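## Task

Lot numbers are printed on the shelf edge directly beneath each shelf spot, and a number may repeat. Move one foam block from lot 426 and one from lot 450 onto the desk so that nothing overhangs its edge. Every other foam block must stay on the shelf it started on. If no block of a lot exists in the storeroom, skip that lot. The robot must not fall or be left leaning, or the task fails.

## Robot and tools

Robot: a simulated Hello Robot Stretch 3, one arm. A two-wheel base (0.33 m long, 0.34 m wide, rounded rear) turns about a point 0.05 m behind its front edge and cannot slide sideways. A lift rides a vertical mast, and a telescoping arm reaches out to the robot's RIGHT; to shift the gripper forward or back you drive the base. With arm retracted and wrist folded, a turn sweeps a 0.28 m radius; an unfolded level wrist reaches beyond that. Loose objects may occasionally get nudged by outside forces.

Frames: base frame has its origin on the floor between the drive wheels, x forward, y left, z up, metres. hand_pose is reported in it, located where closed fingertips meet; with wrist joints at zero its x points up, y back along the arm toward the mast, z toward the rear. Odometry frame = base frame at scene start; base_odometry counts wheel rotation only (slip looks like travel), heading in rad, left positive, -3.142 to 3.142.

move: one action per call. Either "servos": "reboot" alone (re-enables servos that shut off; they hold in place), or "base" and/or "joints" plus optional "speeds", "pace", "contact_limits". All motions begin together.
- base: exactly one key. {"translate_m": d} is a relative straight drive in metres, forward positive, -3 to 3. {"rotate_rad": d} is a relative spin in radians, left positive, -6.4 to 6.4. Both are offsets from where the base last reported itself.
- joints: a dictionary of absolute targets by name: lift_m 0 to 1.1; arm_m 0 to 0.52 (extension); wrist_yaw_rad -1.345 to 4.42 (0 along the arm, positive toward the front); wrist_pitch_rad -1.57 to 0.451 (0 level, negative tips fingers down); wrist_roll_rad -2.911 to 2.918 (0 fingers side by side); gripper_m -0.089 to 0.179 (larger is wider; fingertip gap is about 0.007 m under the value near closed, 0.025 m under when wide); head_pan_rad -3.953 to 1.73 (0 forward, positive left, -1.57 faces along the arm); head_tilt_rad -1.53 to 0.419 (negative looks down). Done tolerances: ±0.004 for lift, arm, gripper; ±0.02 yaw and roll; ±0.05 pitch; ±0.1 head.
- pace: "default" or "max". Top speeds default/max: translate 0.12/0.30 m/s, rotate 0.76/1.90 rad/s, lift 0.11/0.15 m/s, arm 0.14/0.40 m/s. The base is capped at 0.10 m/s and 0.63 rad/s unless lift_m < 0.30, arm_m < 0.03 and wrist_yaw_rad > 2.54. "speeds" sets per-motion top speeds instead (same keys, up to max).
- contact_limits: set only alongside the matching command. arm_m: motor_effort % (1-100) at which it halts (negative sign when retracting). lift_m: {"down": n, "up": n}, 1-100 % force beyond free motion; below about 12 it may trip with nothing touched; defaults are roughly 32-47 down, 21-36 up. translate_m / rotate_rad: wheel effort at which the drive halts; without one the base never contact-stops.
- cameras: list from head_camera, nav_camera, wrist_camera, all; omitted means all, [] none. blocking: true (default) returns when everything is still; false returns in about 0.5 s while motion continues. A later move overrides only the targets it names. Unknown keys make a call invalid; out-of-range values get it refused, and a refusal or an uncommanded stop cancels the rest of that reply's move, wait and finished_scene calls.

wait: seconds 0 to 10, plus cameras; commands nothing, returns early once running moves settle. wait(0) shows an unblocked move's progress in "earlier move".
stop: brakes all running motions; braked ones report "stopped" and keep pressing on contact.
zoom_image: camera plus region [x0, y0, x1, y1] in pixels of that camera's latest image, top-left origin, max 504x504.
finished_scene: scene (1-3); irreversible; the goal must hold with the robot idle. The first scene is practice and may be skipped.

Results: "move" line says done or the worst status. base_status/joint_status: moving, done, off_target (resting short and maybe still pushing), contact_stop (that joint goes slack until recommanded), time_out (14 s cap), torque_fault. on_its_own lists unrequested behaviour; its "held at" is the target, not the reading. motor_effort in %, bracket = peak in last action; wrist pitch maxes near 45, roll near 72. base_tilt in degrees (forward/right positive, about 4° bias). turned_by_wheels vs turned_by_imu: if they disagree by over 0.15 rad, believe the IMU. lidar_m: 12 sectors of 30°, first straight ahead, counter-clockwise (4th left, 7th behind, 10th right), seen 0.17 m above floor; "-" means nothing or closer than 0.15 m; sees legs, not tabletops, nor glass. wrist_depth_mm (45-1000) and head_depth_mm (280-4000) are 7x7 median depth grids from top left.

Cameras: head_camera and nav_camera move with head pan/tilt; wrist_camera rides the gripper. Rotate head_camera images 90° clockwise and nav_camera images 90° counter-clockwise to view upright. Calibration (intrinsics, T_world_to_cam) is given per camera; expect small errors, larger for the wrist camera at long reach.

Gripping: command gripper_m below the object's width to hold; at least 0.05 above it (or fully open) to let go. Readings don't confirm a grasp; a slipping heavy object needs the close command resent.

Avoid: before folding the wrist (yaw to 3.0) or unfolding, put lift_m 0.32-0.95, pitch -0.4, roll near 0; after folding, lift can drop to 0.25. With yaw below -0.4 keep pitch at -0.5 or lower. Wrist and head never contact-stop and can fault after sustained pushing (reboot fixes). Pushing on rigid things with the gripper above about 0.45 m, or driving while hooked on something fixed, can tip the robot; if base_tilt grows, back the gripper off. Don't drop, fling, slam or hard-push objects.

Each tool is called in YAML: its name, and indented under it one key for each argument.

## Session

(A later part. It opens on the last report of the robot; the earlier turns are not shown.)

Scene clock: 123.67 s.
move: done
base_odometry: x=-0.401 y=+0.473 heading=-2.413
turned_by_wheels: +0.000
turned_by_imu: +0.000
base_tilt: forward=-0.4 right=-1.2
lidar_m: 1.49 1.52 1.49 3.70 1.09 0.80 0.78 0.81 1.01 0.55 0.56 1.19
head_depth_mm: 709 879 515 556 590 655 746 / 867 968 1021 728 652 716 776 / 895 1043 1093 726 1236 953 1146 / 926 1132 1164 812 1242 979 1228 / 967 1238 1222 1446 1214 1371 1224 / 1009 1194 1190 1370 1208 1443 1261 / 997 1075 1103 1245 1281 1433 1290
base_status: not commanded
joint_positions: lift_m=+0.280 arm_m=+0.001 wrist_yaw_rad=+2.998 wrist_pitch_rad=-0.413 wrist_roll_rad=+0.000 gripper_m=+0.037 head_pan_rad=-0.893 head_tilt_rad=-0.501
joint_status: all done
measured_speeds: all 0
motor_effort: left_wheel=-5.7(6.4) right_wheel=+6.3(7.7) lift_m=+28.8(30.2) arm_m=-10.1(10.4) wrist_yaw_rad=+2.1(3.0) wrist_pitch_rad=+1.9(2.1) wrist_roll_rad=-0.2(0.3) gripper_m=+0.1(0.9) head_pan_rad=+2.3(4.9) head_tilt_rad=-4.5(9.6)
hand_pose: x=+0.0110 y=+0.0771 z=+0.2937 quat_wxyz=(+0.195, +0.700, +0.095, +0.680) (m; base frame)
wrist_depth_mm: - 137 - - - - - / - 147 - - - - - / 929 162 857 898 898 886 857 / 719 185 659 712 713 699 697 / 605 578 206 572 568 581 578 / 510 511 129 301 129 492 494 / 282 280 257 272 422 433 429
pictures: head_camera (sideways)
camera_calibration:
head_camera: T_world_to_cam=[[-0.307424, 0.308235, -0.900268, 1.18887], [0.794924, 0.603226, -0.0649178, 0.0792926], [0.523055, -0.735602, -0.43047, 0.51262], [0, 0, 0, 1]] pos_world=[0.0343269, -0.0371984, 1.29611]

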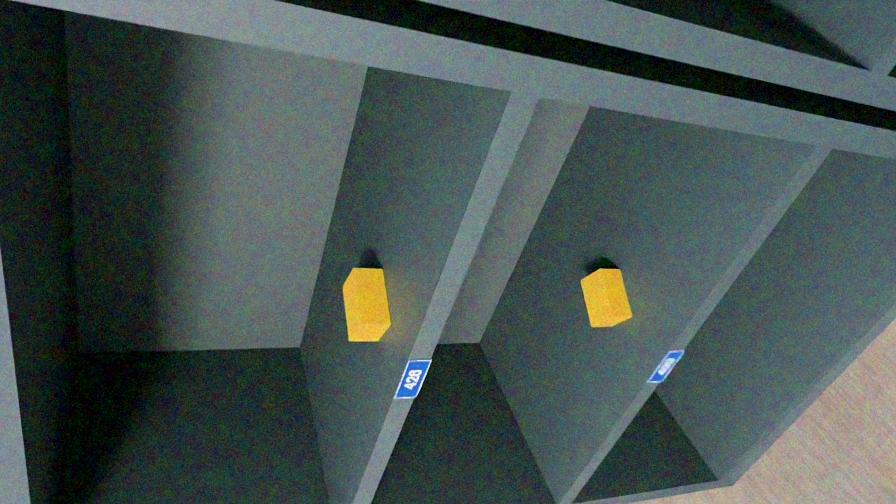

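move:
  base: {"translate_m":0.80}
  joints: {"head_pan_rad":-1.75,"head_tilt_rad":-0.5}
  pace: "max"
  cameras: []

move:
  joints: {"lift_m":0.6}
  pace: "max"
  cameras: ["head_camera"]

move:
  joints: {"lift_m":0.93,"wrist_yaw_rad":-0.33,"gripper_m":0.179}
  pace: "max"
  cameras: []

move:
  joints: {"wrist_pitch_rad":-0.06,"arm_m":0.16}
  cameras: ["wrist_camera","head_camera"]

Scene clock: 165.23 s.
move: done
base_odometry: x=-0.998 y=-0.060 heading=-2.413
turned_by_wheels: +0.000
turned_by_imu: +0.002
base_tilt: forward=-0.3 right=-1.3
lidar_m: 0.70 0.73 1.03 1.10 2.20 1.62 1.57 0.79 0.82 0.99 0.61 0.72
head_depth_mm: 833 953 1023 739 1098 968 1101 / 857 937 1003 730 1196 963 1179 / 841 917 985 701 1183 953 1140 / 831 898 968 675 1161 914 1139 / 815 878 949 705 1132 944 834 / 803 864 928 698 1115 932 827 / 786 853 910 691 1091 936 804
base_status: done
joint_positions: lift_m=+0.280 arm_m=+0.001 wrist_yaw_rad=+2.998 wrist_pitch_rad=-0.413 wrist_roll_rad=+0.000 gripper_m=+0.037 head_pan_rad=-1.750 head_tilt_rad=-0.501
joint_status: all done
measured_speeds: all 0
motor_effort: left_wheel=-1.2(10.4) right_wheel=+8.6(17.1) lift_m=+26.1(29.9) arm_m=-4.2(7.5) wrist_yaw_rad=+1.8(2.9) wrist_pitch_rad=+2.1(2.1) wrist_roll_rad=+0.3(0.3) gripper_m=+0.2(0.9) head_pan_rad=+3.3(4.7) head_tilt_rad=-0.9(7.2)
hand_pose: x=+0.0110 y=+0.0771 z=+0.2937 quat_wxyz=(+0.195, +0.700, +0.095, +0.680) (m; base frame)
wrist_depth_mm: - 137 - - - - - / - 147 - - - - - / 938 162 852 908 909 874 812 / 737 185 657 714 703 701 700 / 600 581 206 564 566 584 577 / 511 504 129 301 129 494 497 / 282 280 258 272 424 437 432
pictures: none
No camera images: "cameras" was empty.

Scene clock: 168.17 s.
move: done
base_odometry: x=-0.998 y=-0.060 heading=-2.413
turned_by_wheels: +0.000
turned_by_imu: +0.000
base_tilt: forward=-0.4 right=-1.3
lidar_m: 0.70 0.72 1.03 1.10 2.20 1.62 1.57 0.79 0.82 0.99 0.61 0.72
head_depth_mm: 835 956 1018 740 1098 966 1096 / 855 935 1009 732 1198 961 1179 / 845 916 989 699 1185 952 1146 / 831 897 965 676 1158 914 1138 / 815 877 946 707 1129 944 835 / 800 864 925 698 1114 941 829 / 789 850 908 691 1095 931 803
base_status: not commanded
joint_positions: lift_m=+0.600 arm_m=+0.001 wrist_yaw_rad=+2.998 wrist_pitch_rad=-0.414 wrist_roll_rad=+0.000 gripper_m=+0.037 head_pan_rad=-1.750 head_tilt_rad=-0.501
joint_status: all done
measured_speeds: all 0
motor_effort: left_wheel=-1.4(1.9) right_wheel=+8.7(9.5) lift_m=+26.0(33.3) arm_m=-1.9(4.8) wrist_yaw_rad=+1.6(2.9) wrist_pitch_rad=+2.1(2.3) wrist_roll_rad=-0.1(0.4) gripper_m=+0.3(1.0) head_pan_rad=+3.4(4.0) head_tilt_rad=+1.3(1.3)
hand_pose: x=+0.0110 y=+0.0770 z=+0.6136 quat_wxyz=(+0.195, +0.700, +0.095, +0.680) (m; base frame)
wrist_depth_mm: - 137 - - - - - / - 148 - - - - - / - 161 - - - - - / - 183 - - - - - / - - 205 - - - - / 907 901 129 861 129 874 843 / 774 782 263 775 743 762 753
pictures: head_camera (sideways)
camera_calibration:
head_camera: T_world_to_cam=[[0.0316374, 0.43418, -0.900271, 1.18681], [0.976434, -0.205811, -0.0649437, 0.0781749], [-0.213482, -0.877001, -0.430459, 0.517093], [0, 0, 0, 1]] pos_world=[-0.00349007, -0.0457091, 1.29611]

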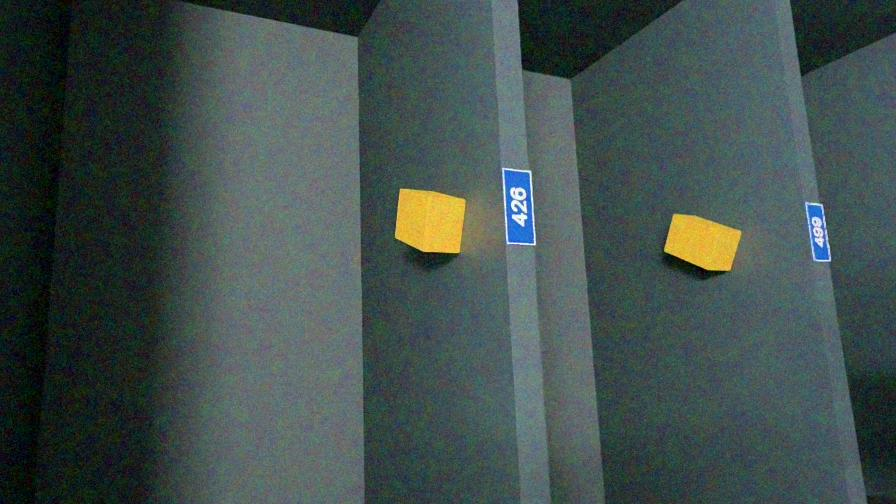

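Scene clock: 171.17 s.
move: done
base_odometry: x=-0.998 y=-0.060 heading=-2.413
turned_by_wheels: +0.000
turned_by_imu: +0.000
base_tilt: forward=-0.2 right=-1.2
lidar_m: 0.70 0.73 1.02 1.10 2.21 1.62 1.57 0.79 0.81 1.00 0.61 0.72
head_depth_mm: 837 954 1014 739 1103 1033 - / 852 936 1008 730 1195 1023 - / 844 914 988 699 1189 1024 - / 829 899 967 676 1163 - - / 816 882 944 706 1132 942 - / 803 863 929 698 1118 907 810 / 788 849 913 692 1097 932 805
base_status: not commanded
joint_positions: lift_m=+0.930 arm_m=+0.001 wrist_yaw_rad=-0.327 wrist_pitch_rad=-0.414 wrist_roll_rad=+0.000 gripper_m=+0.179 head_pan_rad=-1.750 head_tilt_rad=-0.501
joint_status: all done
measured_speeds: all 0
motor_effort: left_wheel=-1.4(2.0) right_wheel=+8.7(9.4) lift_m=+25.8(32.6) arm_m=-0.4(3.0) wrist_yaw_rad=-2.7(8.5) wrist_pitch_rad=+2.1(2.3) wrist_roll_rad=-0.1(0.3) gripper_m=+0.6(84.0) head_pan_rad=+2.4(4.0) head_tilt_rad=+1.4(2.1)
hand_pose: x=-0.0938 y=-0.3584 z=+0.9435 quat_wxyz=(+0.659, +0.031, -0.706, -0.257) (m; base frame)
wrist_depth_mm: - - - 305 - - - / - - - 311 858 - - / - - - - 920 - - / - - - - - - - / - 142 - - - 753 - / - 126 - - - - - / - - - - - - 105
pictures: none
No camera images: "cameras" was empty.

Scene clock: 173.60 s.
move: done
base_odometry: x=-0.998 y=-0.060 heading=-2.413
turned_by_wheels: +0.000
turned_by_imu: +0.000
base_tilt: forward=-0.4 right=-1.0
lidar_m: 0.70 0.73 1.02 1.10 2.21 1.63 1.57 0.79 0.81 0.99 0.61 0.72
head_depth_mm: 837 950 1017 739 1057 - - / 856 934 1011 730 - - 1176 / 845 917 984 696 317 896 1149 / 826 896 966 697 290 285 1140 / 817 879 944 707 296 320 833 / 801 865 925 699 1111 913 830 / 789 851 909 692 1099 932 807
base_status: not commanded
joint_positions: lift_m=+0.930 arm_m=+0.160 wrist_yaw_rad=-0.327 wrist_pitch_rad=-0.084 wrist_roll_rad=+0.000 gripper_m=+0.179 head_pan_rad=-1.750 head_tilt_rad=-0.501
joint_status: all done
measured_speeds: all 0
motor_effort: left_wheel=-1.9(1.9) right_wheel=+8.3(9.6) lift_m=+23.7(25.7) arm_m=+12.8(14.6) wrist_yaw_rad=-2.5(4.5) wrist_pitch_rad=+3.9(6.4) wrist_roll_rad=-0.2(0.3) gripper_m=+1.2(1.2) head_pan_rad=+3.1(4.0) head_tilt_rad=+2.7(3.7)
hand_pose: x=-0.1029 y=-0.5448 z=+1.0233 quat_wxyz=(+0.693, -0.086, -0.702, -0.145) (m; base frame)
wrist_depth_mm: - - - - - 648 - / - - - - - 682 - / - - - - - - - / - - - - - - - / - 142 - - - - - / - 126 - - 192 201 - / 147 160 167 - 193 - 105
pictures: head_camera (sideways), wrist_camera
camera_calibration:
head_camera: T_world_to_cam=[[0.0316374, 0.43418, -0.900271, 1.18681], [0.976434, -0.205811, -0.0649437, 0.0781749], [-0.213482, -0.877001, -0.430459, 0.517093], [0, 0, 0, 1]] pos_world=[-0.00349007, -0.0457091, 1.29611]
wrist_camera: T_world_to_cam=[[-0.959924, 0.280011, -0.0118268, 0.0725089], [0.0896908, 0.266947, -0.959528, 1.16908], [-0.265521, -0.922135, -0.281363, -0.0756452], [0, 0, 0, 1]] pos_world=[-0.0553381, -0.402141, 1.10134]

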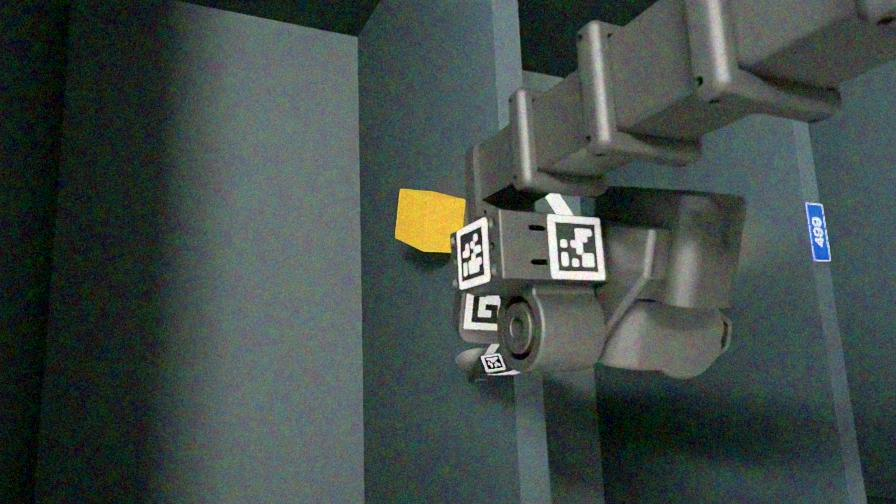

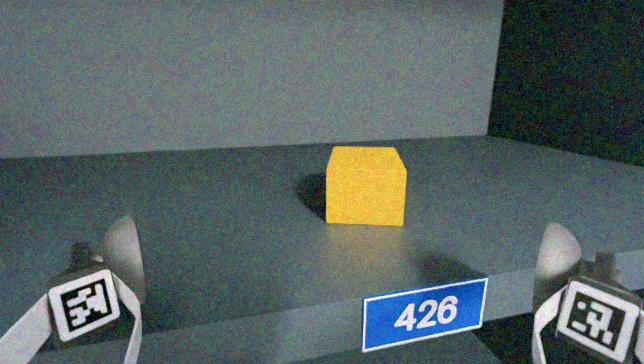

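move:
  base: {"translate_m":-0.024}
  cameras: []

move:
  base: {"translate_m":-0.053}
  joints: {"arm_m":0.316}
  speeds: {"arm_m":0.08,"translate_m":0.028}
  contact_limits: {"arm_m":35}
  cameras: ["wrist_camera","head_camera"]

Scene clock: 203.90 s.
move: done
base_odometry: x=-0.980 y=-0.044 heading=-2.413
turned_by_wheels: +0.000
turned_by_imu: +0.000
base_tilt: forward=-0.4 right=-1.2
lidar_m: 0.72 0.75 1.06 1.10 2.17 1.60 1.54 0.77 0.78 1.00 0.62 0.75
head_depth_mm: 831 942 999 739 1012 - - / 854 938 1011 733 - - 1179 / 845 910 983 724 317 897 1149 / 827 899 970 670 290 284 1141 / 817 877 950 707 297 320 832 / 800 865 925 699 1113 913 808 / 789 849 914 691 1095 935 803
base_status: done
joint_positions: lift_m=+0.930 arm_m=+0.160 wrist_yaw_rad=-0.327 wrist_pitch_rad=-0.084 wrist_roll_rad=+0.000 gripper_m=+0.179 head_pan_rad=-1.750 head_tilt_rad=-0.500
joint_status: not commanded
measured_speeds: all 0
motor_effort: left_wheel=-6.9(11.7) right_wheel=-4.7(8.7) lift_m=+25.5(26.2) arm_m=+11.9(12.8) wrist_yaw_rad=-2.3(4.1) wrist_pitch_rad=+3.9(4.0) wrist_roll_rad=-0.1(0.3) gripper_m=+0.8(1.1) head_pan_rad=+3.1(3.8) head_tilt_rad=+4.7(5.2)
hand_pose: x=-0.1029 y=-0.5448 z=+1.0233 quat_wxyz=(+0.693, -0.086, -0.702, -0.145) (m; base frame)
wrist_depth_mm: - - - - - 640 - / - - - - - 660 - / - - - - - - - / - - - - - - - / - 142 - - - - - / - 126 - - 191 - - / 147 159 167 182 193 - 105
pictures: none
No camera images: "cameras" was empty.

Scene clock: 206.70 s.
move: done
base_odometry: x=-0.941 y=-0.009 heading=-2.413
turned_by_wheels: +0.000
turned_by_imu: +0.000
base_tilt: forward=-0.4 right=-1.2
lidar_m: 0.77 0.80 1.12 2.33 2.10 1.55 1.49 0.78 0.74 1.00 0.65 0.80
head_depth_mm: 826 912 925 742 916 - - / 849 929 1011 732 - - 1172 / 841 915 983 357 309 954 1148 / 826 900 970 435 1165 922 1136 / 815 876 947 430 1125 921 834 / 804 862 929 662 1117 938 808 / 790 848 911 694 1095 932 803
base_status: done
joint_positions: lift_m=+0.930 arm_m=+0.316 wrist_yaw_rad=-0.327 wrist_pitch_rad=-0.084 wrist_roll_rad=+0.000 gripper_m=+0.179 head_pan_rad=-1.750 head_tilt_rad=-0.500
joint_status: all done
measured_speeds: all 0
motor_effort: left_wheel=-3.4(10.8) right_wheel=-7.9(11.7) lift_m=+27.1(27.1) arm_m=+12.6(14.3) wrist_yaw_rad=-1.9(4.2) wrist_pitch_rad=+3.9(4.0) wrist_roll_rad=-0.2(0.4) gripper_m=+1.2(1.2) head_pan_rad=+2.6(3.8) head_tilt_rad=+3.8(4.8)
contact_limits: arm_m 35 (drawing in: default 31, maximum 55; extending or still: default 39, maximum 69)
hand_pose: x=-0.1029 y=-0.7008 z=+1.0233 quat_wxyz=(+0.693, -0.086, -0.702, -0.145) (m; base frame)
wrist_depth_mm: - - - - - 502 - / - - - - - 516 - / - - - - - 536 - / - - - - - - - / - 142 - 151 152 - - / - 126 113 113 113 - - / 142 148 102 99 98 153 107
pictures: head_camera (sideways), wrist_camera
camera_calibration:
head_camera: T_world_to_cam=[[0.0315033, 0.43359, -0.90056, 1.18716], [0.976439, -0.205795, -0.0649257, 0.0781522], [-0.213481, -0.877296, -0.429857, 0.516297], [0, 0, 0, 1]] pos_world=[-0.00349047, -0.0457117, 1.29612]
wrist_camera: T_world_to_cam=[[-0.959829, 0.280335, -0.0118595, 0.116413], [0.089812, 0.266912, -0.959527, 1.21071], [-0.265824, -0.922047, -0.281367, -0.219462], [0, 0, 0, 1]] pos_world=[-0.0553378, -0.558141, 1.10134]

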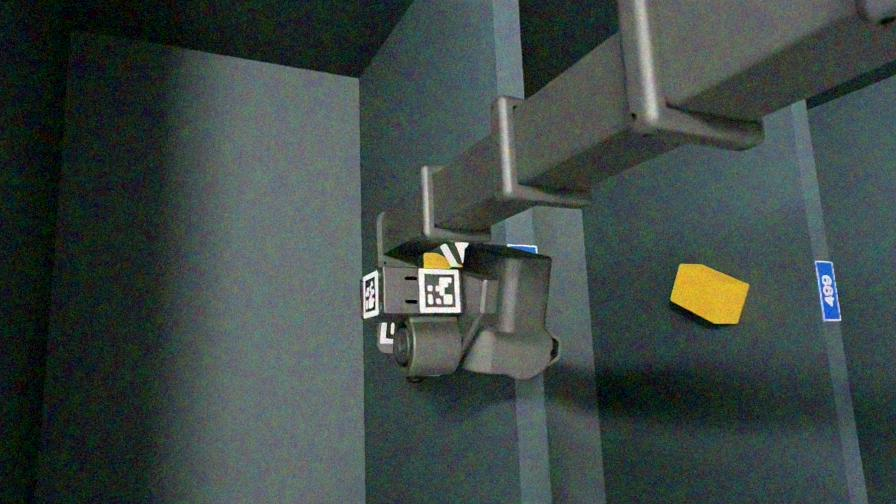

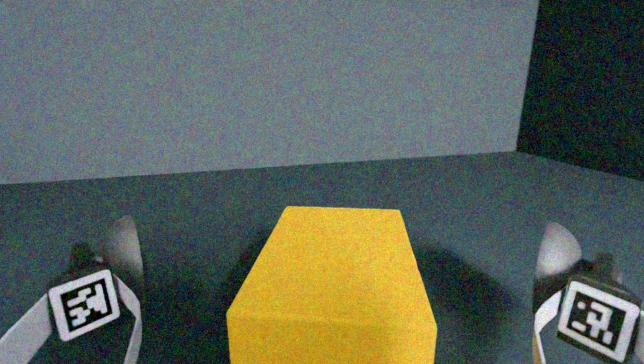

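move:
  joints: {"gripper_m":0.02}
  cameras: ["wrist_camera"]

move:
  joints: {"lift_m":1.0}
  cameras: ["wrist_camera"]

move:
  joints: {"arm_m":0.0}
  speeds: {"arm_m":0.2}
  cameras: ["wrist_camera"]

Scene clock: 225.23 s.
move: done
base_odometry: x=-0.941 y=-0.009 heading=-2.413
turned_by_wheels: +0.000
turned_by_imu: +0.000
base_tilt: forward=-0.4 right=-1.1
lidar_m: 0.77 0.81 1.12 2.34 2.10 1.55 1.49 0.78 0.74 1.00 0.64 0.79
head_depth_mm: 824 910 923 742 914 - - / 851 935 1010 732 - - 1176 / 845 916 986 357 309 954 1144 / 831 899 966 435 1162 922 1139 / 815 878 946 430 1121 921 835 / 800 862 929 663 1117 941 809 / 788 850 914 693 1092 929 805
base_status: not commanded
joint_positions: lift_m=+0.930 arm_m=+0.316 wrist_yaw_rad=-0.327 wrist_pitch_rad=-0.084 wrist_roll_rad=+0.000 gripper_m=+0.021 head_pan_rad=-1.750 head_tilt_rad=-0.500
joint_status: all done
measured_speeds: all 0
motor_effort: left_wheel=-3.2(3.8) right_wheel=-7.8(8.9) lift_m=+28.6(29.1) arm_m=+6.6(10.1) wrist_yaw_rad=-2.4(3.8) wrist_pitch_rad=+4.0(4.0) wrist_roll_rad=-0.1(0.3) gripper_m=-27.0(97.0) head_pan_rad=+2.7(3.9) head_tilt_rad=+2.9(4.4)
contact_limits: arm_m 35 (drawing in: default 31, maximum 55; extending or still: default 39, maximum 69)
hand_pose: x=-0.1029 y=-0.7008 z=+1.0233 quat_wxyz=(+0.693, -0.086, -0.702, -0.145) (m; base frame)
wrist_depth_mm: - - - - - 495 - / - - - - - 515 - / - - - - - 549 - / - - - - - - - / - - 150 151 151 - - / - - 129 113 119 - - / 154 142 103 100 98 142 153
pictures: wrist_camera
camera_calibration:
wrist_camera: T_world_to_cam=[[-0.959829, 0.280335, -0.0118595, 0.116413], [0.089812, 0.266912, -0.959527, 1.21071], [-0.265824, -0.922047, -0.281367, -0.219462], [0, 0, 0, 1]] pos_world=[-0.0553378, -0.558141, 1.10134]

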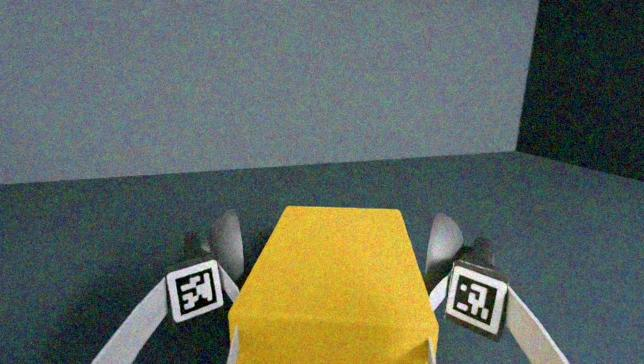

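Scene clock: 226.70 s.
move: done
base_odometry: x=-0.941 y=-0.009 heading=-2.413
turned_by_wheels: +0.000
turned_by_imu: +0.000
base_tilt: forward=-0.3 right=-1.2
lidar_m: 0.77 0.80 1.12 2.34 2.10 1.54 1.49 0.78 0.74 1.00 0.64 0.79
head_depth_mm: 828 913 923 - - 934 958 / 851 930 1005 - 1153 957 1155 / 846 913 396 641 1187 953 1150 / 828 898 402 633 1164 922 1135 / 812 879 402 423 1127 925 831 / 804 863 922 658 1115 939 809 / 788 847 914 693 1093 932 804
base_status: not commanded
joint_positions: lift_m=+1.000 arm_m=+0.316 wrist_yaw_rad=-0.327 wrist_pitch_rad=-0.084 wrist_roll_rad=+0.000 gripper_m=+0.024 head_pan_rad=-1.750 head_tilt_rad=-0.500
joint_status: all done
measured_speeds: all 0
motor_effort: left_wheel=-3.2(3.9) right_wheel=-7.9(8.6) lift_m=+29.5(32.7) arm_m=+5.1(7.4) wrist_yaw_rad=-2.9(4.0) wrist_pitch_rad=+3.8(4.0) wrist_roll_rad=+0.2(0.3) gripper_m=-11.2(27.1) head_pan_rad=+3.0(3.7) head_tilt_rad=+2.7(3.9)
contact_limits: arm_m 35 (drawing in: default 31, maximum 55; extending or still: default 39, maximum 69)
hand_pose: x=-0.1029 y=-0.7008 z=+1.0933 quat_wxyz=(+0.693, -0.086, -0.702, -0.145) (m; base frame)
wrist_depth_mm: - - - - - 499 - / - - - - - 513 - / - - - - - 546 - / - - - - - - - / - - 150 152 153 - - / - - 129 113 119 - - / - - 102 100 98 - -
pictures: wrist_camera
camera_calibration:
wrist_camera: T_world_to_cam=[[-0.959829, 0.280335, -0.0118595, 0.117243], [0.089812, 0.266912, -0.959527, 1.27788], [-0.265824, -0.922047, -0.281367, -0.199766], [0, 0, 0, 1]] pos_world=[-0.0553378, -0.558141, 1.17134]

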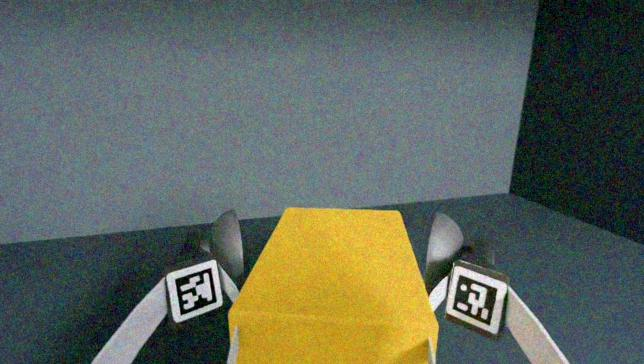

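Scene clock: 230.00 s.
move: done
base_odometry: x=-0.941 y=-0.009 heading=-2.413
turned_by_wheels: +0.000
turned_by_imu: +0.000
base_tilt: forward=-0.3 right=-1.2
lidar_m: 0.77 0.80 1.12 2.33 2.10 1.54 1.49 0.78 0.74 1.00 0.65 0.79
head_depth_mm: 822 911 922 742 - - - / 849 937 1009 781 - - - / 846 916 986 770 - - - / 832 897 965 764 - - - / 815 881 945 711 594 - - / 801 863 931 700 1119 938 810 / 788 852 913 693 1090 937 802
base_status: not commanded
joint_positions: lift_m=+1.000 arm_m=+0.001 wrist_yaw_rad=-0.327 wrist_pitch_rad=-0.084 wrist_roll_rad=+0.000 gripper_m=+0.024 head_pan_rad=-1.750 head_tilt_rad=-0.500
joint_status: all done
measured_speeds: all 0
motor_effort: left_wheel=-3.1(3.9) right_wheel=-8.2(8.9) lift_m=+29.4(29.8) arm_m=-12.5(14.9) wrist_yaw_rad=-3.0(4.0) wrist_pitch_rad=+3.9(4.0) wrist_roll_rad=-0.1(0.3) gripper_m=-10.9(11.9) head_pan_rad=+2.8(3.6) head_tilt_rad=+3.5(4.1)
hand_pose: x=-0.1029 y=-0.3854 z=+1.0933 quat_wxyz=(+0.693, -0.086, -0.702, -0.145) (m; base frame)
wrist_depth_mm: - - - - 763 - - / - - - - - - - / - - - - 828 - - / - - - - - - - / - - 150 153 152 - - / - - 129 113 119 - - / - - 102 100 98 - -
pictures: wrist_camera
camera_calibration:
wrist_camera: T_world_to_cam=[[-0.959829, 0.280335, -0.0118595, 0.0288256], [0.089812, 0.266912, -0.959527, 1.19369], [-0.265824, -0.922047, -0.281367, 0.0910472], [0, 0, 0, 1]] pos_world=[-0.0553378, -0.242741, 1.17134]

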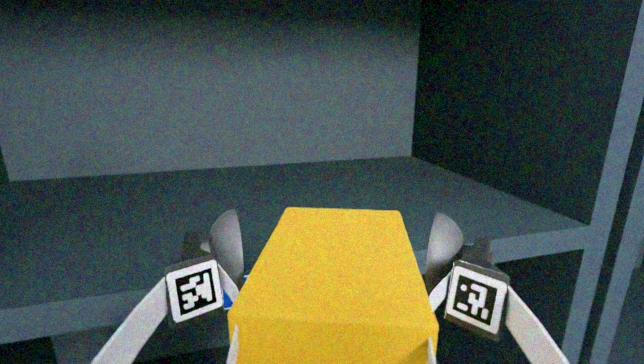

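move:
  base: {"translate_m":-0.53}
  joints: {"wrist_yaw_rad":0.0,"lift_m":0.84,"head_tilt_rad":-0.6,"head_pan_rad":-1.57}
  cameras: []

move:
  base: {"rotate_rad":1.61}
  pace: "max"
  cameras: ["head_camera","nav_camera"]

Scene clock: 259.00 s.
move: done
base_odometry: x=-0.545 y=+0.344 heading=-2.413
turned_by_wheels: +0.000
turned_by_imu: +0.000
base_tilt: forward=-0.4 right=-1.2
lidar_m: 1.29 1.35 1.36 3.71 1.36 1.00 0.97 1.01 1.03 0.54 1.03 1.02
head_depth_mm: 807 886 923 635 1110 885 1234 / 806 889 912 662 1102 882 1250 / 429 479 533 604 1057 461 321 / 429 479 534 592 639 299 298 / 808 888 867 640 1080 863 1127 / 809 889 860 633 1078 885 1147 / 809 890 843 627 1068 878 1141
base_status: done
joint_positions: lift_m=+0.840 arm_m=+0.001 wrist_yaw_rad=-0.003 wrist_pitch_rad=-0.084 wrist_roll_rad=+0.000 gripper_m=+0.024 head_pan_rad=-1.570 head_tilt_rad=-0.600
joint_status: all done
measured_speeds: all 0
motor_effort: left_wheel=-8.6(12.2) right_wheel=-3.0(13.5) lift_m=+24.6(28.5) arm_m=-11.8(12.7) wrist_yaw_rad=+1.9(6.2) wrist_pitch_rad=+4.0(4.0) wrist_roll_rad=+0.1(0.3) gripper_m=-11.1(11.9) head_pan_rad=-3.4(4.9) head_tilt_rad=-5.5(6.3)
hand_pose: x=-0.0222 y=-0.3989 z=+0.9333 quat_wxyz=(+0.707, +0.029, -0.706, -0.031) (m; base frame)
wrist_depth_mm: - - - 273 - - - / - - - 283 - - - / - - - - - - - / - - - 307 - - - / - - 150 153 153 - - / - - 129 113 119 - - / - - 102 100 98 - -
pictures: none
No camera images: "cameras" was empty.

Scene clock: 262.50 s.
move: done
base_odometry: x=-0.545 y=+0.344 heading=-0.804
turned_by_wheels: +1.610
turned_by_imu: +1.583
base_tilt: forward=-0.2 right=-1.2
lidar_m: 3.69 1.33 0.99 0.97 1.01 1.02 0.54 1.04 1.03 1.30 1.36 1.36
head_depth_mm: 1076 1182 1313 1473 1680 1496 1306 / 1063 1170 1286 1468 1678 1492 1335 / 1062 1166 1303 1462 1602 460 321 / 1069 1174 1306 1469 1586 298 299 / 1073 1172 1311 1465 1648 1464 1221 / 1075 1183 1305 1475 1637 1457 1210 / 1074 1183 1313 1476 1665 1445 1209
base_status: done
joint_positions: lift_m=+0.840 arm_m=+0.001 wrist_yaw_rad=-0.002 wrist_pitch_rad=-0.084 wrist_roll_rad=+0.000 gripper_m=+0.024 head_pan_rad=-1.570 head_tilt_rad=-0.600
joint_status: not commanded
measured_speeds: all 0
motor_effort: left_wheel=-8.3(13.3) right_wheel=+8.8(11.9) lift_m=+27.8(27.9) arm_m=-12.6(13.0) wrist_yaw_rad=+1.0(3.1) wrist_pitch_rad=+3.9(4.1) wrist_roll_rad=-0.2(0.3) gripper_m=-11.4(11.9) head_pan_rad=-2.3(3.6) head_tilt_rad=-4.9(5.9)
hand_pose: x=-0.0221 y=-0.3989 z=+0.9333 quat_wxyz=(+0.707, +0.029, -0.706, -0.031) (m; base frame)
wrist_depth_mm: - - - - 933 - - / - - - - - - - / - - - - - - - / - - - - - - - / - - 153 153 156 - - / - 123 129 113 119 - - / - - 102 100 98 - -
pictures: head_camera (sideways), nav_camera (sideways)
camera_calibration:
head_camera: T_world_to_cam=[[-0.0466353, 0.52021, -0.852764, 1.12526], [0.997493, -0.0212292, -0.0675006, 0.0813627], [-0.053218, -0.853774, -0.517916, 0.629904], [0, 0, 0, 1]] pos_world=[0.00484026, -0.0458479, 1.29131]
nav_camera: T_world_to_cam=[[0.0174091, -0.542768, 0.839702, -1.04964], [-0.999791, -0.0184336, 0.00881298, 0.0448513], [0.0106953, -0.839681, -0.542975, 0.659815], [0, 0, 0, 1]] pos_world=[0.0560582, -0.014849, 1.23925]

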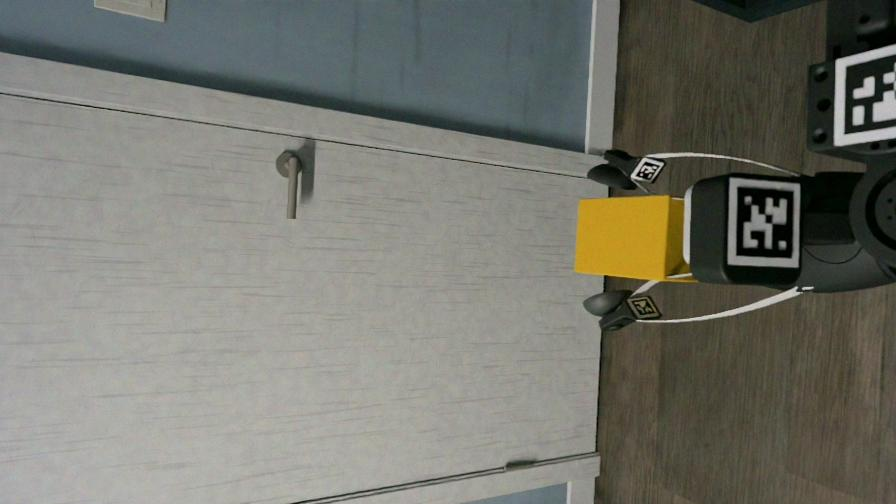

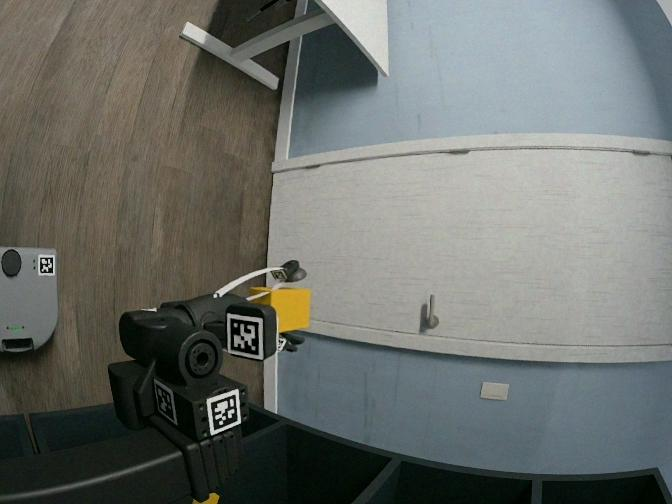

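move:
  base: {"translate_m":1.2}
  cameras: ["head_camera","nav_camera"]

Scene clock: 282.87 s.
move: done
base_odometry: x=+0.287 y=-0.520 heading=-0.804
turned_by_wheels: +0.000
turned_by_imu: +0.000
base_tilt: forward=-0.3 right=-1.3
lidar_m: 2.54 1.28 0.96 0.93 0.97 1.36 1.73 1.84 1.40 0.88 0.83 1.44
head_depth_mm: 1105 1218 1347 1508 1693 1490 1311 / 1114 1216 1351 1471 865 1403 1334 / 1117 1223 1363 1112 828 460 321 / 1113 1226 1356 1102 821 298 299 / 1120 1233 1345 1090 816 1421 1219 / 1125 1235 1349 1078 810 1378 1213 / 1125 1231 1360 1068 806 1410 1214
base_status: done
joint_positions: lift_m=+0.840 arm_m=+0.001 wrist_yaw_rad=-0.002 wrist_pitch_rad=-0.084 wrist_roll_rad=+0.000 gripper_m=+0.024 head_pan_rad=-1.570 head_tilt_rad=-0.600
joint_status: not commanded
measured_speeds: all 0
motor_effort: left_wheel=+2.0(9.0) right_wheel=+8.7(13.8) lift_m=+24.3(30.1) arm_m=-8.2(11.9) wrist_yaw_rad=+0.8(3.5) wrist_pitch_rad=+3.8(4.0) wrist_roll_rad=+0.1(0.3) gripper_m=-11.3(12.0) head_pan_rad=-1.7(3.0) head_tilt_rad=-2.9(5.0)
hand_pose: x=-0.0221 y=-0.3989 z=+0.9333 quat_wxyz=(+0.707, +0.029, -0.706, -0.031) (m; base frame)
wrist_depth_mm: - - - - - - - / - - - - - - - / - - - - - - - / - - - - - - - / - - 150 153 152 - - / - - 129 113 120 - - / - - 102 100 98 121 -
pictures: head_camera (sideways), nav_camera (sideways)
camera_calibration:
head_camera: T_world_to_cam=[[-0.0466353, 0.52021, -0.852764, 1.12526], [0.997493, -0.0212292, -0.0675006, 0.0813627], [-0.053218, -0.853774, -0.517916, 0.629904], [0, 0, 0, 1]] pos_world=[0.00484026, -0.0458479, 1.29131]
nav_camera: T_world_to_cam=[[0.0174091, -0.542768, 0.839702, -1.04964], [-0.999791, -0.0184336, 0.00881298, 0.0448513], [0.0106953, -0.839681, -0.542975, 0.659815], [0, 0, 0, 1]] pos_world=[0.0560582, -0.014849, 1.23925]

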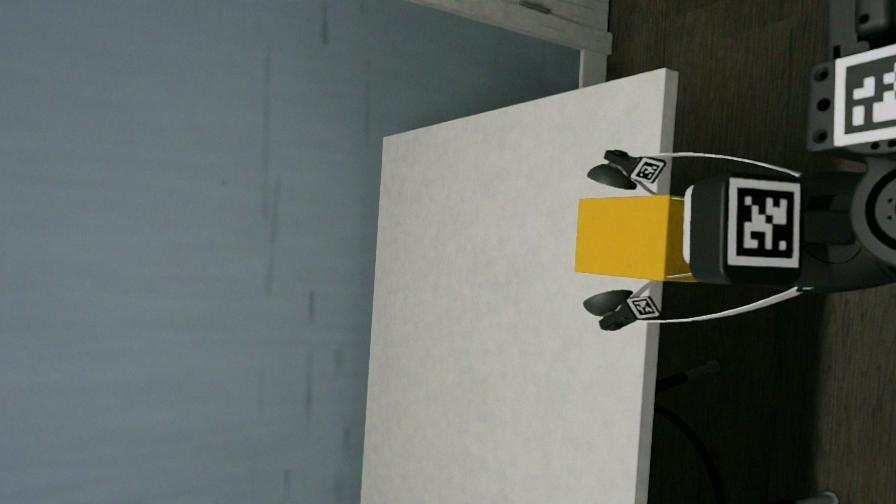

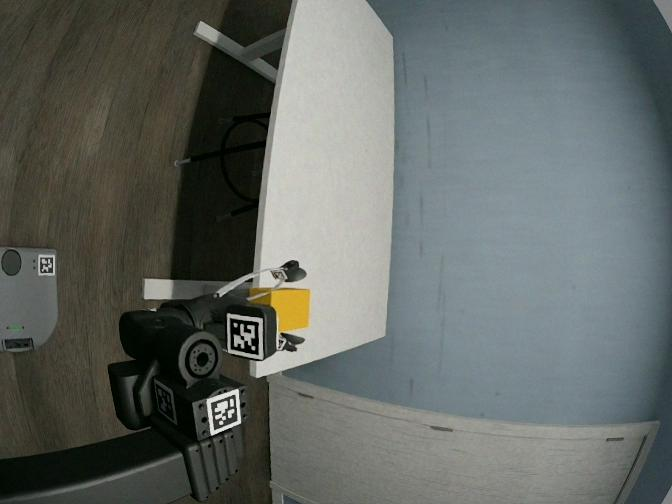

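move:
  joints: {"arm_m":0.245,"lift_m":0.69}
  cameras: []

move:
  joints: {"lift_m":0.635}
  speeds: {"lift_m":0.03}
  contact_limits: {"lift_m":{"down":15}}
  cameras: ["head_camera"]

Scene clock: 293.57 s.
move: done
base_odometry: x=+0.287 y=-0.520 heading=-0.804
turned_by_wheels: +0.000
turned_by_imu: +0.000
base_tilt: forward=-0.2 right=-1.2
lidar_m: 2.54 1.28 0.95 0.93 0.97 1.37 1.73 1.84 1.39 0.87 0.83 1.45
head_depth_mm: 1103 1207 1351 1503 1686 1495 1248 / 1111 1215 1355 1470 868 478 374 / 1110 1220 1353 1111 804 488 1240 / 1118 1215 1363 1099 742 515 1222 / 1121 1227 1348 1087 789 1427 1223 / 1122 1231 1353 1081 814 1377 1215 / 1129 1230 1356 1073 807 1407 1213
base_status: not commanded
joint_positions: lift_m=+0.690 arm_m=+0.245 wrist_yaw_rad=-0.002 wrist_pitch_rad=-0.084 wrist_roll_rad=+0.000 gripper_m=+0.024 head_pan_rad=-1.570 head_tilt_rad=-0.600
joint_status: all done
measured_speeds: all 0
motor_effort: left_wheel=+1.8(2.3) right_wheel=+8.0(9.5) lift_m=+24.3(27.2) arm_m=+13.2(15.1) wrist_yaw_rad=+0.3(2.9) wrist_pitch_rad=+3.9(4.0) wrist_roll_rad=+0.2(0.3) gripper_m=-11.5(11.7) head_pan_rad=-0.8(1.4) head_tilt_rad=-1.7(2.8)
hand_pose: x=-0.0221 y=-0.6433 z=+0.7833 quat_wxyz=(+0.707, +0.029, -0.706, -0.031) (m; base frame)
wrist_depth_mm: - - - - - - - / - - - - - - - / - - - - - - - / - - - - - - - / - - 150 152 152 - - / - - 129 113 120 - - / - - 102 100 98 - -
pictures: none
No camera images: "cameras" was empty.

Scene clock: 295.83 s.
move: done
base_odometry: x=+0.288 y=-0.520 heading=-0.804
turned_by_wheels: +0.000
turned_by_imu: +0.000
base_tilt: forward=-0.5 right=-1.3
lidar_m: 2.54 1.27 0.95 0.93 0.97 1.36 1.73 1.84 1.40 0.87 0.83 1.44
head_depth_mm: 1111 1214 1350 1521 1689 1488 1254 / 1114 1223 1352 1470 868 733 436 / 1116 1217 1352 1110 827 524 1155 / 1121 1227 1362 1105 789 542 1197 / 1119 1231 1351 1091 816 1421 1225 / 1121 1231 1355 1079 814 1380 1219 / 1123 1236 1354 1072 807 1404 1210
base_status: not commanded
joint_positions: lift_m=+0.635 arm_m=+0.245 wrist_yaw_rad=-0.002 wrist_pitch_rad=+0.021 wrist_roll_rad=+0.000 gripper_m=+0.024 head_pan_rad=-1.570 head_tilt_rad=-0.600
joint_status: all done
measured_speeds: all 0
on_its_own: wrist_pitch_rad is at rest, and its effort (-15.4) is outside its rest range (-8 to +12)
motor_effort: left_wheel=+2.1(2.1) right_wheel=+4.8(9.3) lift_m=+13.3(25.6) arm_m=+10.7(13.3) wrist_yaw_rad=+1.3(2.9) wrist_pitch_rad=-15.4(15.9) wrist_roll_rad=+0.0(0.5) gripper_m=-11.3(11.8) head_pan_rad=-0.3(1.1) head_tilt_rad=-1.4(2.3)
contact_limits: lift_m down 15 (down: maximum 72; up: maximum 65)
hand_pose: x=-0.0220 y=-0.6467 z=+0.7551 quat_wxyz=(+0.707, -0.008, -0.707, +0.006) (m; base frame)
wrist_depth_mm: - - - - - - - / - - - - - - - / - - - - - - - / - - - - - - - / - - 150 166 152 - - / - - 129 113 121 122 - / - - 101 99 97 - -
pictures: head_camera (sideways)
camera_calibration:
head_camera: T_world_to_cam=[[-0.0466353, 0.52021, -0.852764, 1.12526], [0.997493, -0.0212292, -0.0675006, 0.0813627], [-0.053218, -0.853774, -0.517916, 0.629904], [0, 0, 0, 1]] pos_world=[0.00484026, -0.0458479, 1.29131]

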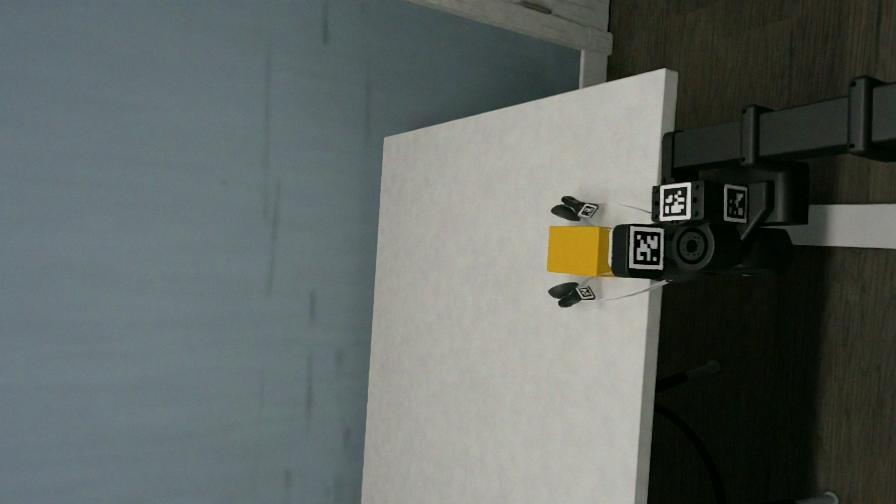

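move:
  joints: {"gripper_m":0.15}
  cameras: []

move:
  joints: {"arm_m":0.0}
  speeds: {"arm_m":0.25}
  cameras: ["head_camera"]

move:
  joints: {"wrist_pitch_rad":-0.4,"gripper_m":0.037,"head_pan_rad":0.4,"head_tilt_rad":-0.3}
  cameras: ["head_camera","nav_camera"]

move:
  joints: {"wrist_yaw_rad":3.0}
  pace: "max"
  cameras: []

move:
  joints: {"lift_m":0.28}
  pace: "max"
  cameras: []

Scene clock: 307.30 s.
move: done
base_odometry: x=+0.288 y=-0.520 heading=-0.804
turned_by_wheels: +0.000
turned_by_imu: +0.000
base_tilt: forward=-0.3 right=-1.3
lidar_m: 2.54 1.27 0.95 0.93 0.97 1.36 1.73 1.84 1.39 0.87 0.83 1.45
head_depth_mm: 1107 1214 1349 1510 1691 1497 1249 / 1110 1214 1347 1465 869 732 437 / 1120 1222 1359 1109 831 524 1153 / 1110 1225 1362 1098 787 541 1176 / 1118 1230 1342 1087 816 1431 1215 / 1121 1230 1345 1079 812 1381 1215 / 1125 1236 1350 1071 806 1402 1216
base_status: not commanded
joint_positions: lift_m=+0.635 arm_m=+0.245 wrist_yaw_rad=-0.002 wrist_pitch_rad=-0.040 wrist_roll_rad=+0.000 gripper_m=+0.150 head_pan_rad=-1.570 head_tilt_rad=-0.600
joint_status: all done
measured_speeds: all 0
motor_effort: left_wheel=+1.5(2.4) right_wheel=+5.3(5.8) lift_m=+27.6(28.5) arm_m=+6.9(8.8) wrist_yaw_rad=+1.4(2.6) wrist_pitch_rad=-4.1(15.6) wrist_roll_rad=-0.2(0.3) gripper_m=+2.6(84.2) head_pan_rad=+0.0(0.6) head_tilt_rad=-0.2(1.5)
contact_limits: lift_m down 15 (down: maximum 72; up: maximum 65)
hand_pose: x=-0.0219 y=-0.6450 z=+0.7393 quat_wxyz=(+0.707, +0.014, -0.707, -0.015) (m; base frame)
wrist_depth_mm: - - - - - - - / - - - - - - - / - - - - - - - / - - - 151 - - - / - 147 109 117 117 139 - / - 124 - 96 94 124 - / - 118 101 100 97 - 111
pictures: none
No camera images: "cameras" was empty.

Scene clock: 310.23 s.
move: done
base_odometry: x=+0.288 y=-0.520 heading=-0.804
turned_by_wheels: +0.000
turned_by_imu: +0.000
base_tilt: forward=-0.4 right=-1.2
lidar_m: 2.54 1.28 0.96 0.93 0.97 1.36 1.73 1.84 1.39 0.87 0.83 1.45
head_depth_mm: 1112 1211 1348 1520 1689 1503 1246 / 1114 1218 1353 1464 864 1410 1242 / 1117 1220 1361 1106 830 1370 1206 / 1118 1219 1356 1098 789 1385 1228 / 1120 1232 1347 1088 820 1426 1169 / 1127 1235 1355 1083 814 1382 1218 / 1128 1234 1355 1069 806 1412 1215
base_status: not commanded
joint_positions: lift_m=+0.635 arm_m=+0.001 wrist_yaw_rad=+0.000 wrist_pitch_rad=-0.075 wrist_roll_rad=-0.004 gripper_m=+0.150 head_pan_rad=-1.570 head_tilt_rad=-0.600
joint_status: all done
measured_speeds: all 0
motor_effort: left_wheel=+2.0(2.3) right_wheel=+5.1(5.9) lift_m=+26.5(28.0) arm_m=-12.7(15.1) wrist_yaw_rad=-0.5(2.1) wrist_pitch_rad=+2.2(4.1) wrist_roll_rad=+1.3(1.9) gripper_m=+0.7(2.6) head_pan_rad=+0.5(1.1) head_tilt_rad=-0.6(1.5)
contact_limits: lift_m down 15 (down: maximum 72; up: maximum 65)
hand_pose: x=-0.0215 y=-0.3993 z=+0.7306 quat_wxyz=(+0.708, +0.027, -0.705, -0.027) (m; base frame)
wrist_depth_mm: - - - - - - - / - - - - - - - / - - - - - - - / - - - - - - - / - 146 - - - 147 - / - 125 - - - 124 - / 113 - - - - - 114
pictures: head_camera (sideways)
camera_calibration:
head_camera: T_world_to_cam=[[-0.0466353, 0.52021, -0.852764, 1.12526], [0.997493, -0.0212292, -0.0675006, 0.0813627], [-0.053218, -0.853774, -0.517916, 0.629904], [0, 0, 0, 1]] pos_world=[0.00484026, -0.0458479, 1.29131]

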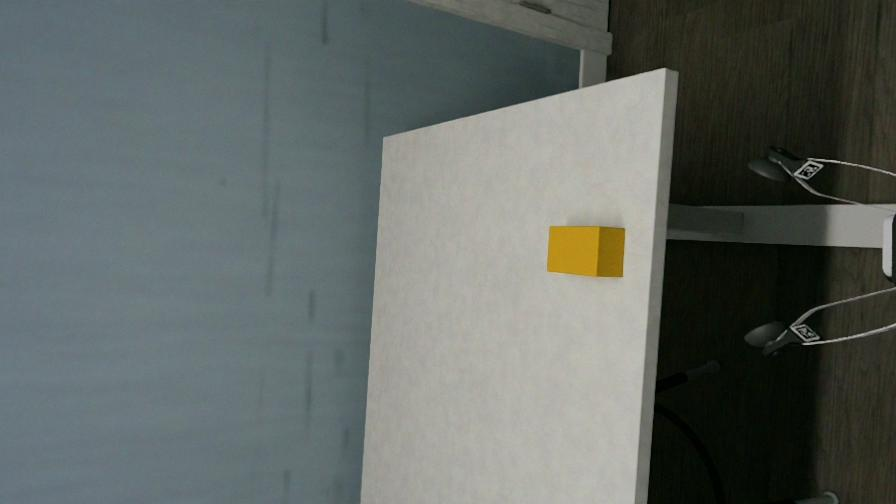

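Scene clock: 312.67 s.
move: done
base_odometry: x=+0.288 y=-0.520 heading=-0.804
turned_by_wheels: +0.000
turned_by_imu: +0.000
base_tilt: forward=-0.4 right=-1.2
lidar_m: 2.54 1.27 0.95 0.93 0.97 1.36 1.73 1.84 1.40 0.87 0.83 1.45
head_depth_mm: 2140 2206 2312 2386 2508 2062 1570 / 2235 2288 2410 2538 2596 2057 1562 / 2343 2402 2535 2619 2677 2033 1555 / 2448 2549 2670 2787 2825 2009 1546 / 2525 2555 2685 2852 2578 1909 1541 / 1325 1392 1440 1501 1563 1638 1527 / 1153 1193 1235 1278 1323 1388 1422
base_status: not commanded
joint_positions: lift_m=+0.635 arm_m=+0.001 wrist_yaw_rad=+0.000 wrist_pitch_rad=-0.412 wrist_roll_rad=-0.004 gripper_m=+0.037 head_pan_rad=+0.408 head_tilt_rad=-0.295
joint_status: all done
measured_speeds: translate_m=+0.000 rotate_rad=+0.000 lift_m=+0.000 arm_m=+0.000 wrist_yaw_rad=+0.000 wrist_pitch_rad=+0.000 wrist_roll_rad=+0.000 head_pan_rad=-0.024 head_tilt_rad=+0.000
motor_effort: left_wheel=+1.3(2.3) right_wheel=+5.2(5.7) lift_m=+26.0(27.1) arm_m=-11.4(12.9) wrist_yaw_rad=+0.1(2.3) wrist_pitch_rad=+1.7(4.2) wrist_roll_rad=+1.1(1.3) gripper_m=+0.3(80.2) head_pan_rad=-2.8(5.7) head_tilt_rad=-2.1(9.5)
contact_limits: lift_m down 15 (down: maximum 72; up: maximum 65)
hand_pose: x=-0.0216 y=-0.3707 z=+0.6491 quat_wxyz=(+0.694, +0.145, -0.691, -0.145) (m; base frame)
wrist_depth_mm: - - - - - - - / - - - - - - - / - - - - - - - / - - - - - - - / - - - - - - - / 941 936 126 897 129 934 929 / 832 825 779 812 782 800 820
pictures: head_camera (sideways), nav_camera (sideways)
camera_calibration:
head_camera: T_world_to_cam=[[-0.201717, -0.137606, -0.969729, 1.27882], [-0.358151, 0.931877, -0.0577338, 0.076934], [0.911613, 0.335664, -0.237259, 0.258791], [0, 0, 0, 1]] pos_world=[0.0495967, 0.0174131, 1.30595]
nav_camera: T_world_to_cam=[[0.236647, 0.120888, 0.964046, -1.21318], [0.409882, -0.912035, 0.0137515, 0.0297994], [0.880906, 0.39189, -0.26538, 0.293266], [0, 0, 0, 1]] pos_world=[0.0165412, 0.0589092, 1.24698]

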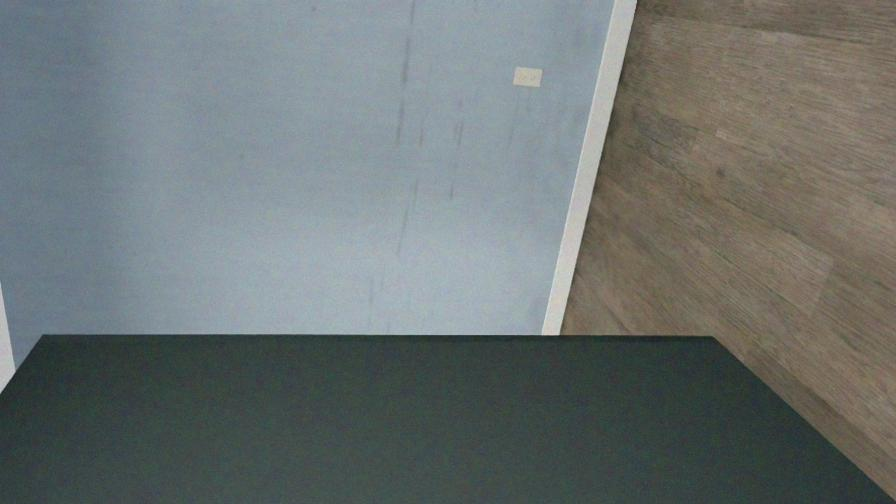

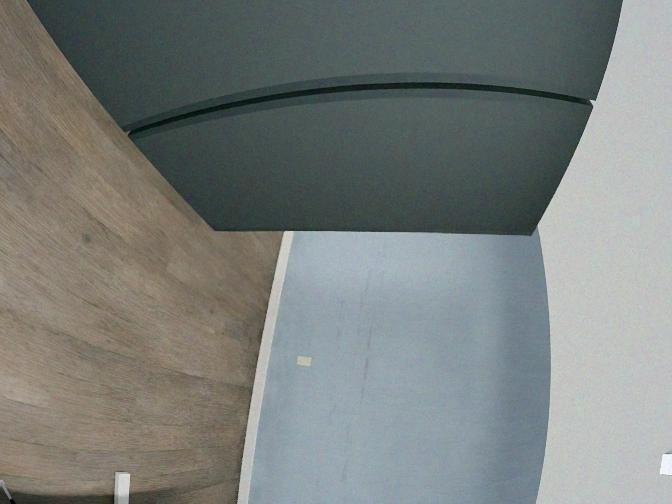

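Scene clock: 314.50 s.
move: done
base_odometry: x=+0.288 y=-0.520 heading=-0.804
turned_by_wheels: +0.000
turned_by_imu: +0.000
base_tilt: forward=-0.4 right=-1.4
lidar_m: 2.54 1.28 0.95 0.93 0.97 1.36 1.73 1.84 1.39 0.88 0.83 1.44
head_depth_mm: 2136 2214 2300 2378 2469 2046 1563 / 2231 2308 2422 2505 2570 2027 1560 / 2307 2431 2503 2615 2700 2026 1538 / 2407 2524 2655 2738 2801 1994 1536 / 2506 2628 2753 2877 2718 1910 1534 / 1351 1399 1454 1520 1583 1663 1526 / 1166 1207 1242 1288 1346 1397 1428
base_status: not commanded
joint_positions: lift_m=+0.635 arm_m=+0.001 wrist_yaw_rad=+2.997 wrist_pitch_rad=-0.412 wrist_roll_rad=-0.004 gripper_m=+0.037 head_pan_rad=+0.400 head_tilt_rad=-0.300
joint_status: all done
measured_speeds: all 0
motor_effort: left_wheel=+2.1(2.1) right_wheel=+4.4(6.2) lift_m=+25.8(27.0) arm_m=-11.2(12.3) wrist_yaw_rad=+2.1(6.4) wrist_pitch_rad=+1.7(1.8) wrist_roll_rad=+1.0(1.3) gripper_m=+0.6(1.3) head_pan_rad=-2.8(3.7) head_tilt_rad=-3.5(4.3)
contact_limits: lift_m down 15 (down: maximum 72; up: maximum 65)
hand_pose: x=+0.0112 y=+0.0773 z=+0.6491 quat_wxyz=(+0.194, +0.699, +0.095, +0.681) (m; base frame)
wrist_depth_mm: - 137 - - - - - / - 147 172 - - - - / - 161 - - - - - / - 185 - - - - - / - - 205 - - - - / 931 946 128 897 129 914 906 / 813 829 262 806 795 805 800
pictures: none
No camera images: "cameras" was empty.

Scene clock: 317.67 s.
move: done
base_odometry: x=+0.288 y=-0.520 heading=-0.804
turned_by_wheels: +0.000
turned_by_imu: +0.000
base_tilt: forward=-0.4 right=-1.2
lidar_m: 2.54 1.28 0.95 0.93 0.97 1.36 1.73 1.84 1.40 0.87 0.83 1.45
head_depth_mm: 2154 2187 2294 2398 2498 2044 1568 / 2241 2316 2408 2517 2604 2023 1544 / 2313 2434 2513 2616 2716 2013 1541 / 2402 2528 2639 2749 2811 2019 1528 / 2533 2626 2717 2875 2703 1916 1527 / 1345 1406 1456 1525 1589 1672 1526 / 1166 1202 1246 1294 1343 1399 1427
base_status: not commanded
joint_positions: lift_m=+0.280 arm_m=+0.001 wrist_yaw_rad=+2.997 wrist_pitch_rad=-0.414 wrist_roll_rad=-0.004 gripper_m=+0.037 head_pan_rad=+0.400 head_tilt_rad=-0.300
joint_status: all done
measured_speeds: all 0
motor_effort: left_wheel=+1.5(2.4) right_wheel=+5.1(6.0) lift_m=+26.3(27.3) arm_m=-10.1(11.6) wrist_yaw_rad=+2.5(3.1) wrist_pitch_rad=+2.1(2.1) wrist_roll_rad=+1.1(1.4) gripper_m=+0.2(1.2) head_pan_rad=-3.3(3.8) head_tilt_rad=-3.0(4.1)
hand_pose: x=+0.0111 y=+0.0770 z=+0.2936 quat_wxyz=(+0.195, +0.699, +0.096, +0.681) (m; base frame)
wrist_depth_mm: - 137 - - - - - / - 147 174 - - - - / 893 162 862 903 888 882 868 / 734 186 655 719 707 704 707 / 600 571 206 574 560 585 577 / 507 504 129 300 129 496 498 / 281 281 258 272 426 432 431
pictures: none
No camera images: "cameras" was empty.


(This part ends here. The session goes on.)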